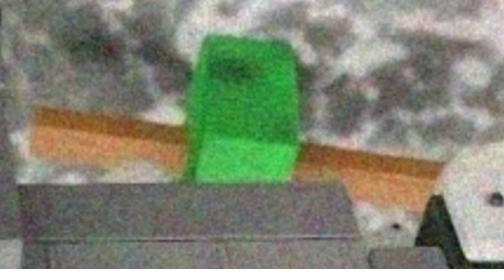

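{"op": "move", "data": {
  "target": [0,0,-0.002,0,0,0,0.05,-0.117,-0.2,0.617,0.753,0,-0.883,-0.754,0.753,0,-0.883,-0.754,-0.571,0.677,0.115,-0.103,-0.3,-0.9,0,0,0,0,0,0,0.754,0,0.576,0.696,0.754,0,0.576,0.696,0.754,0,0.576,0.696,0.714,0.678,0.226,0.168,0.4,-0.6],
  "speed": 0.02
}}

{"op": "move", "data": {
  "target": [0,0,0,0,0,0,-0.06,-0.117,-0.2,0.617,0.753,0,-0.883,-0.754,0.753,0,-0.883,-0.754,-0.571,0.677,0.02,-0.103,0.0,-0.9,0,0,0,0,0,0,0.754,0,0.576,0.696,0.754,0,0.576,0.696,0.754,0,0.576,0.696,0.714,0.678,0.226,0.168,0.4,-0.6]
}}

Scene clock: 1368.80 s.
left_arm: end_effector_position=(+0.2366, -0.3508, +0.0823) hand_goal=(+0.050, -0.116, -0.200, +0.618, +0.754, +0.000, -0.882, -0.754, +0.754, +0.000, -0.882, -0.754, -0.570, +0.678, +0.116, -0.102) hand_measured=(+0.0492, -0.1151, -0.1968, +0.6219, +0.7474, +0.0051, -0.8781, -0.7554, +0.7462, +0.0065, -0.8781, -0.7567, -0.5667, +0.6809, +0.1193, -0.0987) hand_current_ma=(+8, +10, -6, -11, -17, -14, +3, +8, -8, +1, -12, -10, -9, -17, -2, +12) hand_state=(goal, goal, goal, goal, goal, goal, goal, goal, goal, goal, goal, goal, goal, goal, goal, goal) hand_current_limit=-0.30 hand_speed=-0.90 end_effector_quat_wxyz=(-0.246, +0.355, +0.679, -0.593) | right_arm: end_effector_position=(+0.4357, -0.4591, +0.3712) hand_goal=(+0.754, +0.000, +0.576, +0.696, +0.754, +0.000, +0.576, +0.696, +0.754, +0.000, +0.576, +0.696, +0.714, +0.678, +0.226, +0.168) hand_measured=(+0.7498, +0.0007, +0.5770, +0.6958, +0.7498, -0.0008, +0.5770, +0.6958, +0.7498, +0.0007, +0.5770, +0.6958, +0.7129, +0.6777, +0.2193, +0.1672) hand_current_ma=(+6, +7, +11, +0, -8, +12, -2, -5, -2, -9, +3, -8, +6, +13, -9, +16) hand_state=(goal, goal, goal, goal, goal, goal, goal, goal, goal, goal, goal, goal, goal, goal, goal, goal) hand_current_limit=0.40 hand_speed=-0.60 end_effector_quat_wxyz=(-0.100, +0.995, -0.018, +0.015)
Joint positions: left_arm=[2.143 -2.654 -0.976 -0.762 0.186 -1.807] | right_arm=[-0.26 -1.543 1.47 -1.475 -1.369 1.335]
Joint torques (N m): left_arm=[1.61 46.25 10.19 4.05 -0.28 0.07] | right_arm=[3.7 -18.15 -27.66 -2.91 0.11 1.04]
Wrist force (N): left_arm=[-1.8 0.3 1.3] | right_arm=[-0.2 -0.7 0.7]
Wrist torque (N m): left_arm=[-0.13 0.37 0.01] | right_arm=[-0.23 0.08 -0.17]
Wrist force, peak (N): left_arm=[-2.3 0.1 1.4] | right_arm=[-0.6 -0.7 1.0]
Hand target: left_arm +0.2366, -0.3507, +0.0823; -0.246, +0.355, +0.679, -0.593 | right_arm +0.4357, -0.4591, +0.3712; -0.100, +0.995, -0.018, +0.015
Off the commanded pose: left_arm 0.000 m, 0 deg | right_arm 0.000 m, 0 deg.
move: done

Scene clock: 1369.30 s.
left_arm: end_effector_position=(+0.2366, -0.3507, +0.0823) hand_goal=(-0.060, -0.116, -0.200, +0.618, +0.754, +0.000, -0.882, -0.754, +0.754, +0.000, -0.882, -0.754, -0.570, +0.678, +0.020, -0.102) hand_measured=(+0.0335, -0.1136, -0.1865, +0.6219, +0.7486, +0.0051, -0.8781, -0.7554, +0.7462, +0.0065, -0.8794, -0.7554, -0.5655, +0.6809, +0.0995, -0.0901) hand_current_ma=(+139, -10, -11, -5, -14, -7, +15, -2, +18, +1, -3, -1, +3, -8, +148, +28) hand_state=(blocked, goal, goal, goal, goal, goal, goal, goal, goal, goal, goal, goal, goal, goal, blocked, goal) hand_current_limit=0.00 hand_speed=-0.90 end_effector_quat_wxyz=(-0.246, +0.355, +0.679, -0.593) | right_arm: end_effector_position=(+0.4357, -0.4591, +0.3712) hand_goal=(+0.754, +0.000, +0.576, +0.696, +0.754, +0.000, +0.576, +0.696, +0.754, +0.000, +0.576, +0.696, +0.714, +0.678, +0.226, +0.168) hand_measured=(+0.7498, +0.0007, +0.5770, +0.6958, +0.7486, -0.0008, +0.5770, +0.6958, +0.7498, +0.0007, +0.5770, +0.6958, +0.7142, +0.6777, +0.2203, +0.1681) hand_current_ma=(+11, +10, +0, +11, -19, +22, -6, -3, -5, -6, -13, -9, +1, +0, -2, +11) hand_state=(goal, goal, goal, goal, goal, goal, goal, goal, goal, goal, goal, goal, goal, goal, goal, goal) hand_current_limit=0.40 hand_speed=-0.60 end_effector_quat_wxyz=(-0.100, +0.995, -0.018, +0.015)
Joint positions: left_arm=[2.143 -2.654 -0.976 -0.762 0.186 -1.807] | right_arm=[-0.26 -1.543 1.47 -1.475 -1.369 1.335]
Joint torques (N m): left_arm=[1.83 47.23 9.17 3.8 -0.63 -0.28] | right_arm=[2.88 -18.38 -27.28 -2.98 0.18 1.19]
Wrist force (N): left_arm=[-1.2 -4.6 0.4] | right_arm=[-0.3 -0.9 0.7]
Wrist torque (N m): left_arm=[-0.45 0.34 -0.02] | right_arm=[-0.25 0.09 -0.18]
Wrist force, peak (N): left_arm=[-1.2 -4.6 0.4] | right_arm=[-0.3 -1.0 0.8]
Hand target: left_arm +0.2366, -0.3507, +0.0823; -0.246, +0.355, +0.679, -0.593 | right_arm +0.4357, -0.4591, +0.3712; -0.100, +0.995, -0.018, +0.015
Off the commanded pose: left_arm 0.000 m, 0 deg | right_arm 0.000 m, 0 deg.
move: done

{"op": "move", "data": {
  "target": [0,0,0,0,0,0,-0.14,-0.117,-0.2,0.617,0.753,0,-0.883,-0.754,0.753,0,-0.883,-0.754,-0.571,0.677,-0.05,-0.1,0.5,-0.9,0,0,0,0,0,0,0.754,0,0.576,0.696,0.754,0,0.576,0.696,0.754,0,0.576,0.696,0.714,0.678,0.226,0.168,0.4,-0.6]
}}

{"op": "move", "data": {
  "target": [0,0,0.1,0,0,0,-0.14,-0.117,-0.2,0.617,0.753,0,-0.883,-0.754,0.753,0,-0.883,-0.754,-0.571,0.677,-0.05,-0.1,0.5,-0.9,0,0,0,0,0,0,0.754,0,0.576,0.696,0.754,0,0.576,0.696,0.754,0,0.576,0.696,0.714,0.678,0.226,0.168,0.4,-0.6],
  "speed": 0.06,
  "cameras": ["cam_right_wrist","cam_high"]
}}

{"op": "zoom_image", "data": {
  "camera": "cam_right_wrist",
  "region": [380, 20, 560, 190]
}}

Scene clock: 1382.97 s.
left_arm: end_effector_position=(+0.2366, -0.3507, +0.0823) hand_goal=(-0.140, -0.116, -0.200, +0.618, +0.754, +0.000, -0.882, -0.754, +0.754, +0.000, -0.882, -0.754, -0.570, +0.678, -0.050, -0.100) hand_measured=(+0.0263, -0.1121, -0.1749, +0.6244, +0.7486, +0.0036, -0.8781, -0.7567, +0.7462, +0.0065, -0.8768, -0.7554, -0.5667, +0.6809, +0.0926, -0.0806) hand_current_ma=(+371, +15, +8, +0, -8, -9, +8, -9, +17, +19, -13, -15, +17, -11, +395, +25) hand_state=(blocked, goal, blocked, goal, goal, goal, goal, goal, goal, goal, goal, goal, goal, goal, blocked, goal) hand_current_limit=0.50 hand_speed=-0.90 end_effector_quat_wxyz=(-0.246, +0.355, +0.679, -0.593) | right_arm: end_effector_position=(+0.4357, -0.4591, +0.3712) hand_goal=(+0.754, +0.000, +0.576, +0.696, +0.754, +0.000, +0.576, +0.696, +0.754, +0.000, +0.576, +0.696, +0.714, +0.678, +0.226, +0.168) hand_measured=(+0.7498, +0.0007, +0.5757, +0.6958, +0.7498, +0.0007, +0.5770, +0.6958, +0.7498, -0.0008, +0.5770, +0.6971, +0.7129, +0.6767, +0.2203, +0.1672) hand_current_ma=(+12, -3, +6, -15, -18, +6, +8, +2, +1, -15, -2, -6, +10, +4, +0, +10) hand_state=(goal, goal, goal, goal, goal, goal, goal, goal, goal, goal, goal, goal, goal, goal, goal, goal) hand_current_limit=0.40 hand_speed=-0.60 end_effector_quat_wxyz=(-0.100, +0.995, -0.018, +0.015)
Joint positions: left_arm=[2.143 -2.654 -0.976 -0.762 0.186 -1.808] | right_arm=[-0.26 -1.543 1.47 -1.475 -1.369 1.335]
Joint torques (N m): left_arm=[4.42 53.17 8.4 1.36 -1.99 -0.87] | right_arm=[3.4 -17.87 -27.27 -3.01 0.15 1.1]
Wrist force (N): left_arm=[-1.1 -6.9 -0.9] | right_arm=[-0.2 -0.8 0.8]
Wrist torque (N m): left_arm=[-0.58 0.32 -0.07] | right_arm=[-0.24 0.07 -0.16]
Wrist force, peak (N): left_arm=[-1.0 -7.9 -0.2] | right_arm=[-0.3 -0.8 1.1]
Hand target: left_arm +0.2366, -0.3507, +0.0823; -0.246, +0.355, +0.679, -0.593 | right_arm +0.4357, -0.4591, +0.3712; -0.100, +0.995, -0.018, +0.015
Off the commanded pose: left_arm 0.000 m, 0 deg | right_arm 0.000 m, 0 deg.
move: done

Scene clock: 1384.43 s.
left_arm: end_effector_position=(+0.2366, -0.3507, +0.1423) hand_goal=(-0.140, -0.116, -0.200, +0.618, +0.754, +0.000, -0.882, -0.754, +0.754, +0.000, -0.882, -0.754, -0.570, +0.678, -0.050, -0.100) hand_measured=(+0.0190, -0.1136, -0.1519, +0.6436, +0.7486, +0.0051, -0.8781, -0.7554, +0.7462, +0.0065, -0.8781, -0.7567, -0.5730, +0.6756, +0.0777, -0.0748) hand_current_ma=(+340, +2, +40, +4, -8, -6, -4, +17, -2, +20, -11, -7, +5, -15, +329, +25) hand_state=(blocked, goal, blocked, blocked, goal, goal, goal, goal, goal, goal, goal, goal, goal, goal, blocked, blocked) hand_current_limit=0.50 hand_speed=-0.90 end_effector_quat_wxyz=(-0.246, +0.355, +0.679, -0.593) | right_arm: end_effector_position=(+0.4357, -0.4591, +0.3712) hand_goal=(+0.754, +0.000, +0.576, +0.696, +0.754, +0.000, +0.576, +0.696, +0.754, +0.000, +0.576, +0.696, +0.714, +0.678, +0.226, +0.168) hand_measured=(+0.7498, +0.0007, +0.5770, +0.6958, +0.7498, +0.0007, +0.5757, +0.6971, +0.7498, -0.0008, +0.5770, +0.6958, +0.7129, +0.6767, +0.2203, +0.1681) hand_current_ma=(+11, +4, +3, +4, -1, -10, -6, -9, +0, -9, -16, -8, +7, +10, -4, +11) hand_state=(goal, goal, goal, goal, goal, goal, goal, goal, goal, goal, goal, goal, goal, goal, goal, goal) hand_current_limit=0.40 hand_speed=-0.60 end_effector_quat_wxyz=(-0.100, +0.995, -0.018, +0.015)
Joint positions: left_arm=[2.143 -2.581 -0.957 -0.855 0.186 -1.808] | right_arm=[-0.26 -1.543 1.47 -1.475 -1.369 1.335]
Joint torques (N m): left_arm=[-3.68 68.17 29.04 0.45 -1.33 1.59] | right_arm=[4.1 -18.46 -27.72 -2.9 0.15 1.1]
Wrist force (N): left_arm=[-2.0 1.4 1.2] | right_arm=[-0.2 -0.7 0.8]
Wrist torque (N m): left_arm=[-0.03 0.39 -0.16] | right_arm=[-0.23 0.07 -0.17]
Wrist force, peak (N): left_arm=[-1.0 -7.9 -1.1] | right_arm=[-0.4 -0.9 0.8]
Hand target: left_arm +0.2366, -0.3507, +0.1423; -0.246, +0.355, +0.679, -0.593 | right_arm +0.4357, -0.4591, +0.3712; -0.100, +0.995, -0.018, +0.015
Off the commanded pose: left_arm 0.000 m, 0 deg | right_arm 0.000 m, 0 deg.
move: done
cam_right_wrist: T_world_to_cam=[[-0.75254, -0.64673, -0.12416, 0.10249], [-0.45363, 0.37242, 0.80964, 0.01821], [-0.47738, 0.66561, -0.57364, 0.85535]] pos_world=[0.49371, -0.50983, 0.48865]
Images, in order (width x height): cam_high 672x504, cam_right_wrist 672x504.

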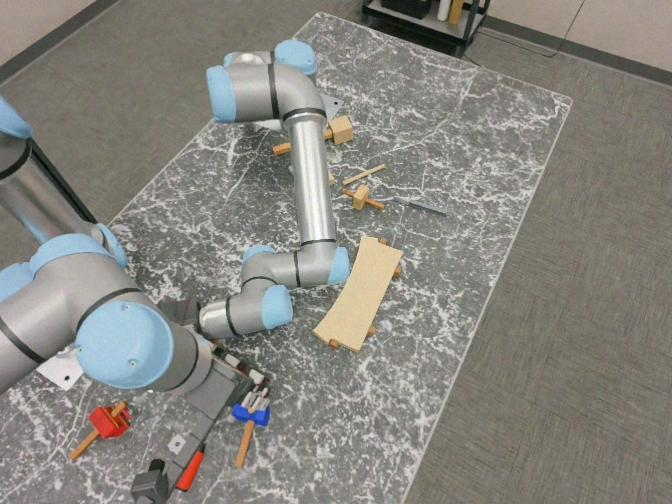

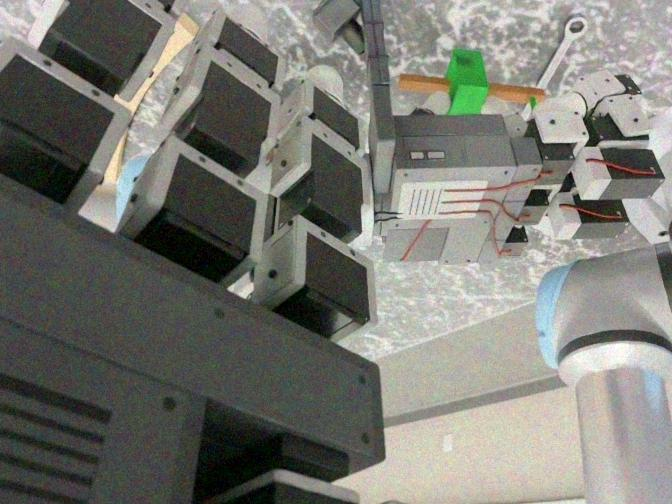

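Scaled by 2.800 from the camera's image (finer frame: 960x720).

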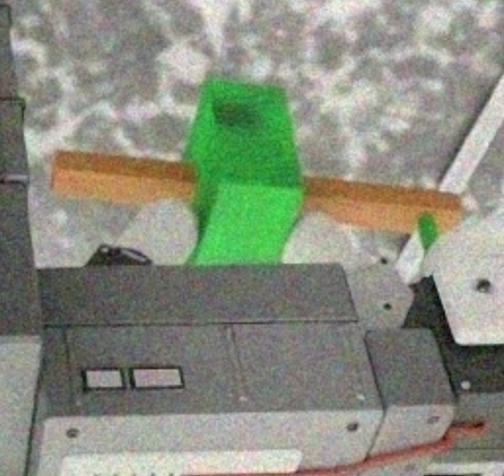

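{"op": "move", "data": {
  "target": [
    [0.1057,0.2178,0.0962,0,0,0.2556,-0.14,-0.117,-0.2,0.617,0.753,0,-0.883,-0.754,0.753,0,-0.883,-0.754,-0.571,0.677,-0.05,-0.1,0.5,-0.9,0,0,0,0,0,0,0.754,0,0.576,0.696,0.754,0,0.576,0.696,0.754,0,0.576,0.696,0.714,0.678,0.226,0.168,0.4,-0.6],
    [0.239,0.3845,0.0962,0,0,0.506,-0.14,-0.117,-0.2,0.617,0.753,0,-0.883,-0.754,0.753,0,-0.883,-0.754,-0.571,0.677,-0.05,-0.1,0.5,-0.9,0,0,0,0,0,0,0.754,0,0.576,0.696,0.754,0,0.576,0.696,0.754,0,0.576,0.696,0.714,0.678,0.226,0.168,0.4,-0.6]
  ],
  "speed": 0.18,
  "blend": [0.03,0],
  "cameras": ["all"]
}}

Scene clock: 1428.87 s.
left_arm: end_effector_position=(+0.3800, -0.1200, +0.2000) hand_goal=(-0.140, -0.116, -0.200, +0.618, +0.754, +0.000, -0.882, -0.754, +0.754, +0.000, -0.882, -0.754, -0.570, +0.678, -0.050, -0.100) hand_measured=(+0.0190, -0.1121, -0.1506, +0.6423, +0.7486, +0.0051, -0.8781, -0.7554, +0.7474, +0.0065, -0.8781, -0.7554, -0.5730, +0.6756, +0.0768, -0.0748) hand_current_ma=(+358, +5, +34, +4, -26, +3, -5, +8, +18, -6, +14, +0, +5, -20, +314, +16) hand_state=(blocked, goal, blocked, blocked, goal, goal, goal, goal, goal, goal, goal, goal, goal, goal, blocked, blocked) hand_current_limit=0.50 hand_speed=-0.90 end_effector_quat_wxyz=(+0.251, -0.236, +0.729, -0.591) | right_arm: end_effector_position=(+0.4357, -0.4591, +0.3712) hand_goal=(+0.754, +0.000, +0.576, +0.696, +0.754, +0.000, +0.576, +0.696, +0.754, +0.000, +0.576, +0.696, +0.714, +0.678, +0.226, +0.168) hand_measured=(+0.7498, +0.0007, +0.5770, +0.6958, +0.7498, -0.0008, +0.5770, +0.6958, +0.7486, -0.0008, +0.5770, +0.6958, +0.7142, +0.6767, +0.2193, +0.1681) hand_current_ma=(+21, +0, +0, -7, -4, +11, -8, -1, +5, -16, -7, -9, +3, +13, +1, +8) hand_state=(goal, goal, goal, goal, goal, goal, goal, goal, goal, goal, goal, goal, goal, goal, goal, goal) hand_current_limit=0.40 hand_speed=-0.60 end_effector_quat_wxyz=(-0.100, +0.995, -0.018, +0.015)
Joint positions: left_arm=[2.223 -2.116 -1.889 0.686 1.569 -3.053] | right_arm=[-0.26 -1.543 1.47 -1.475 -1.369 1.335]
Joint torques (N m): left_arm=[-11.5 48.05 5.79 3.72 1.11 -1.36] | right_arm=[3.2 -19.17 -26.76 -2.99 0.04 1.18]
Wrist force (N): left_arm=[-2.0 1.3 1.5] | right_arm=[-0.4 -0.8 0.6]
Wrist torque (N m): left_arm=[-0.05 0.37 0.01] | right_arm=[-0.23 0.10 -0.18]
Wrist force, peak (N): left_arm=[-2.0 1.8 1.7] | right_arm=[-0.2 -0.9 1.1]
Hand target: left_arm +0.3800, -0.1200, +0.2000; +0.251, -0.236, +0.729, -0.591 | right_arm +0.4357, -0.4591, +0.3712; -0.100, +0.995, -0.018, +0.015
Off the commanded pose: left_arm 0.000 m, 0 deg | right_arm 0.000 m, 0 deg.
move: done
cam_left_wrist: T_world_to_cam=[[0.63487, 0.35186, 0.68785, -0.36774], [-0.76662, 0.17613, 0.61747, 0.14016], [0.09611, -0.91933, 0.38157, -0.09656]] pos_world=[0.3502, 0.01594, 0.20325]
cam_right_wrist: T_world_to_cam=[[-0.75254, -0.64673, -0.12416, 0.10249], [-0.45363, 0.37242, 0.80964, 0.01821], [-0.47738, 0.66561, -0.57364, 0.85535]] pos_world=[0.49371, -0.50983, 0.48865]

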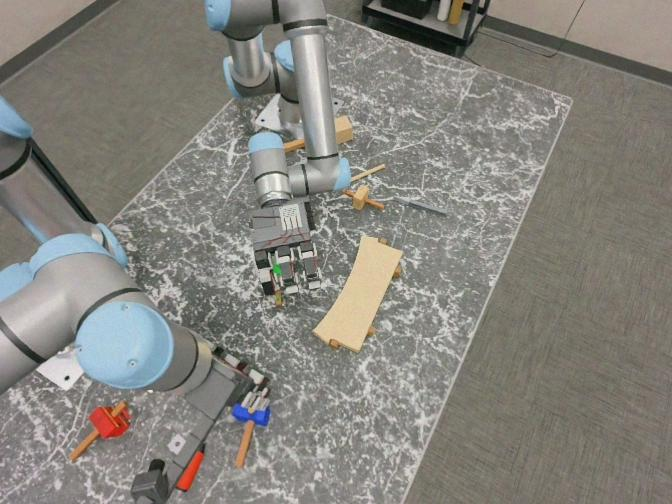

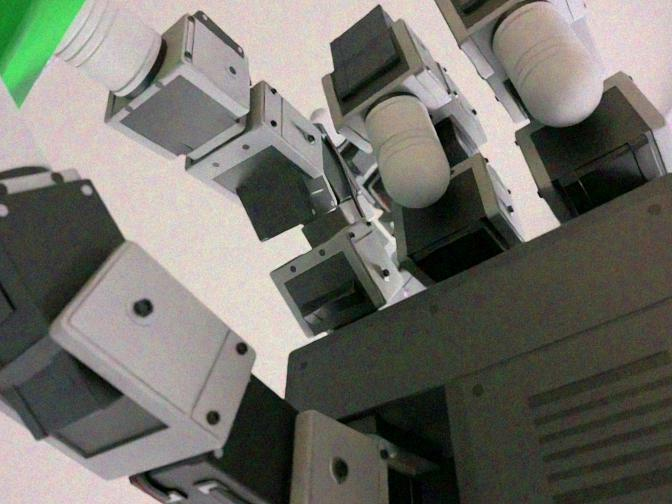

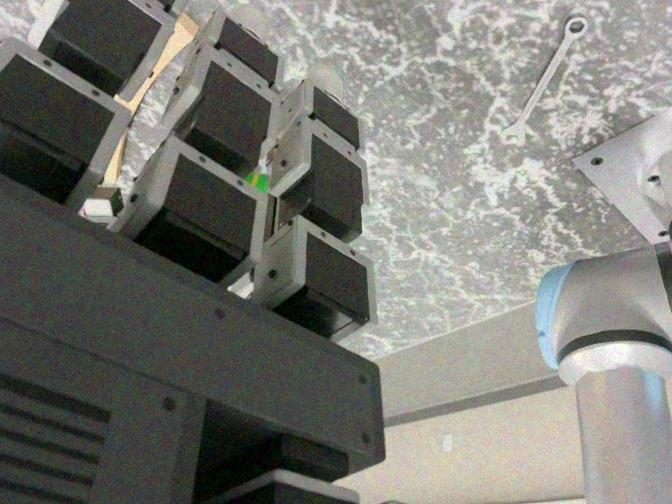

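{"op": "move", "data": {
  "target": [0,0,0,0,0,0,-0.14,-0.117,-0.2,0.617,0.753,0,-0.883,-0.754,0.753,0,-0.883,-0.754,-0.571,0.677,-0.05,-0.1,0.5,-0.9,-0.0062,0.1,-0.1267,0,0,-0.3556,0.754,0,0.576,0.696,0.754,0,0.576,0.696,0.754,0,0.576,0.696,0.714,0.678,0.226,0.168,0.4,-0.6],
  "speed": 0.2,
  "cameras": ["cam_right_wrist"]
}}

Scene clock: 1436.53 s.
left_arm: end_effector_position=(+0.3800, -0.1200, +0.2000) hand_goal=(-0.140, -0.116, -0.200, +0.618, +0.754, +0.000, -0.882, -0.754, +0.754, +0.000, -0.882, -0.754, -0.570, +0.678, -0.050, -0.100) hand_measured=(+0.0190, -0.1136, -0.1519, +0.6436, +0.7486, +0.0051, -0.8768, -0.7554, +0.7474, +0.0065, -0.8794, -0.7554, -0.5718, +0.6746, +0.0768, -0.0748) hand_current_ma=(+348, +19, +22, +1, -18, -3, -1, +3, +0, +8, +1, +0, +4, -13, +335, +32) hand_state=(blocked, goal, blocked, blocked, goal, goal, goal, goal, goal, goal, goal, goal, goal, goal, blocked, blocked) hand_current_limit=0.50 hand_speed=-0.90 end_effector_quat_wxyz=(+0.251, -0.236, +0.729, -0.591) | right_arm: end_effector_position=(+0.4320, -0.3991, +0.2952) hand_goal=(+0.754, +0.000, +0.576, +0.696, +0.754, +0.000, +0.576, +0.696, +0.754, +0.000, +0.576, +0.696, +0.714, +0.678, +0.226, +0.168) hand_measured=(+0.7486, -0.0008, +0.5770, +0.6971, +0.7498, -0.0008, +0.5782, +0.6971, +0.7498, +0.0007, +0.5770, +0.6958, +0.7142, +0.6777, +0.2203, +0.1681) hand_current_ma=(+4, +0, -2, -3, -10, +19, -16, -4, +8, -17, -4, -5, +1, +19, -8, +9) hand_state=(goal, goal, goal, goal, goal, goal, goal, goal, goal, goal, goal, goal, goal, goal, goal, goal) hand_current_limit=0.40 hand_speed=-0.60 end_effector_quat_wxyz=(-0.077, +0.834, -0.542, +0.065)
Joint positions: left_arm=[2.223 -2.116 -1.889 0.686 1.569 -3.053] | right_arm=[-0.207 -1.481 1.649 -1.916 -1.473 2.515]
Joint torques (N m): left_arm=[-11.57 47.9 6.3 1.24 1.3 -1.5] | right_arm=[6.89 -20.04 -15.91 -4.26 -0.75 2.13]
Wrist force (N): left_arm=[-1.7 1.3 1.4] | right_arm=[-0.1 -0.7 1.1]
Wrist torque (N m): left_arm=[-0.04 0.33 0.03] | right_arm=[-0.26 -0.04 -0.13]
Wrist force, peak (N): left_arm=[-2.0 1.5 1.6] | right_arm=[-0.2 -0.9 1.5]
Hand target: left_arm +0.3800, -0.1200, +0.2000; +0.251, -0.236, +0.729, -0.591 | right_arm +0.4320, -0.3991, +0.2952; -0.077, +0.834, -0.542, +0.065
Off the commanded pose: left_arm 0.000 m, 0 deg | right_arm 0.000 m, 0 deg.
move: done
cam_right_wrist: T_world_to_cam=[[-0.91115, 0.39294, -0.12412, 0.61252], [0.13591, 0.57092, 0.80968, -0.11972], [0.38902, 0.72087, -0.5736, 0.41785]] pos_world=[0.41181, -0.47355, 0.41265]

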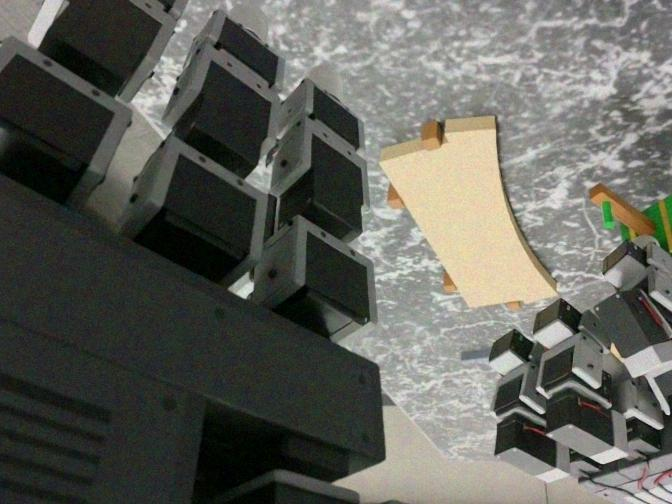

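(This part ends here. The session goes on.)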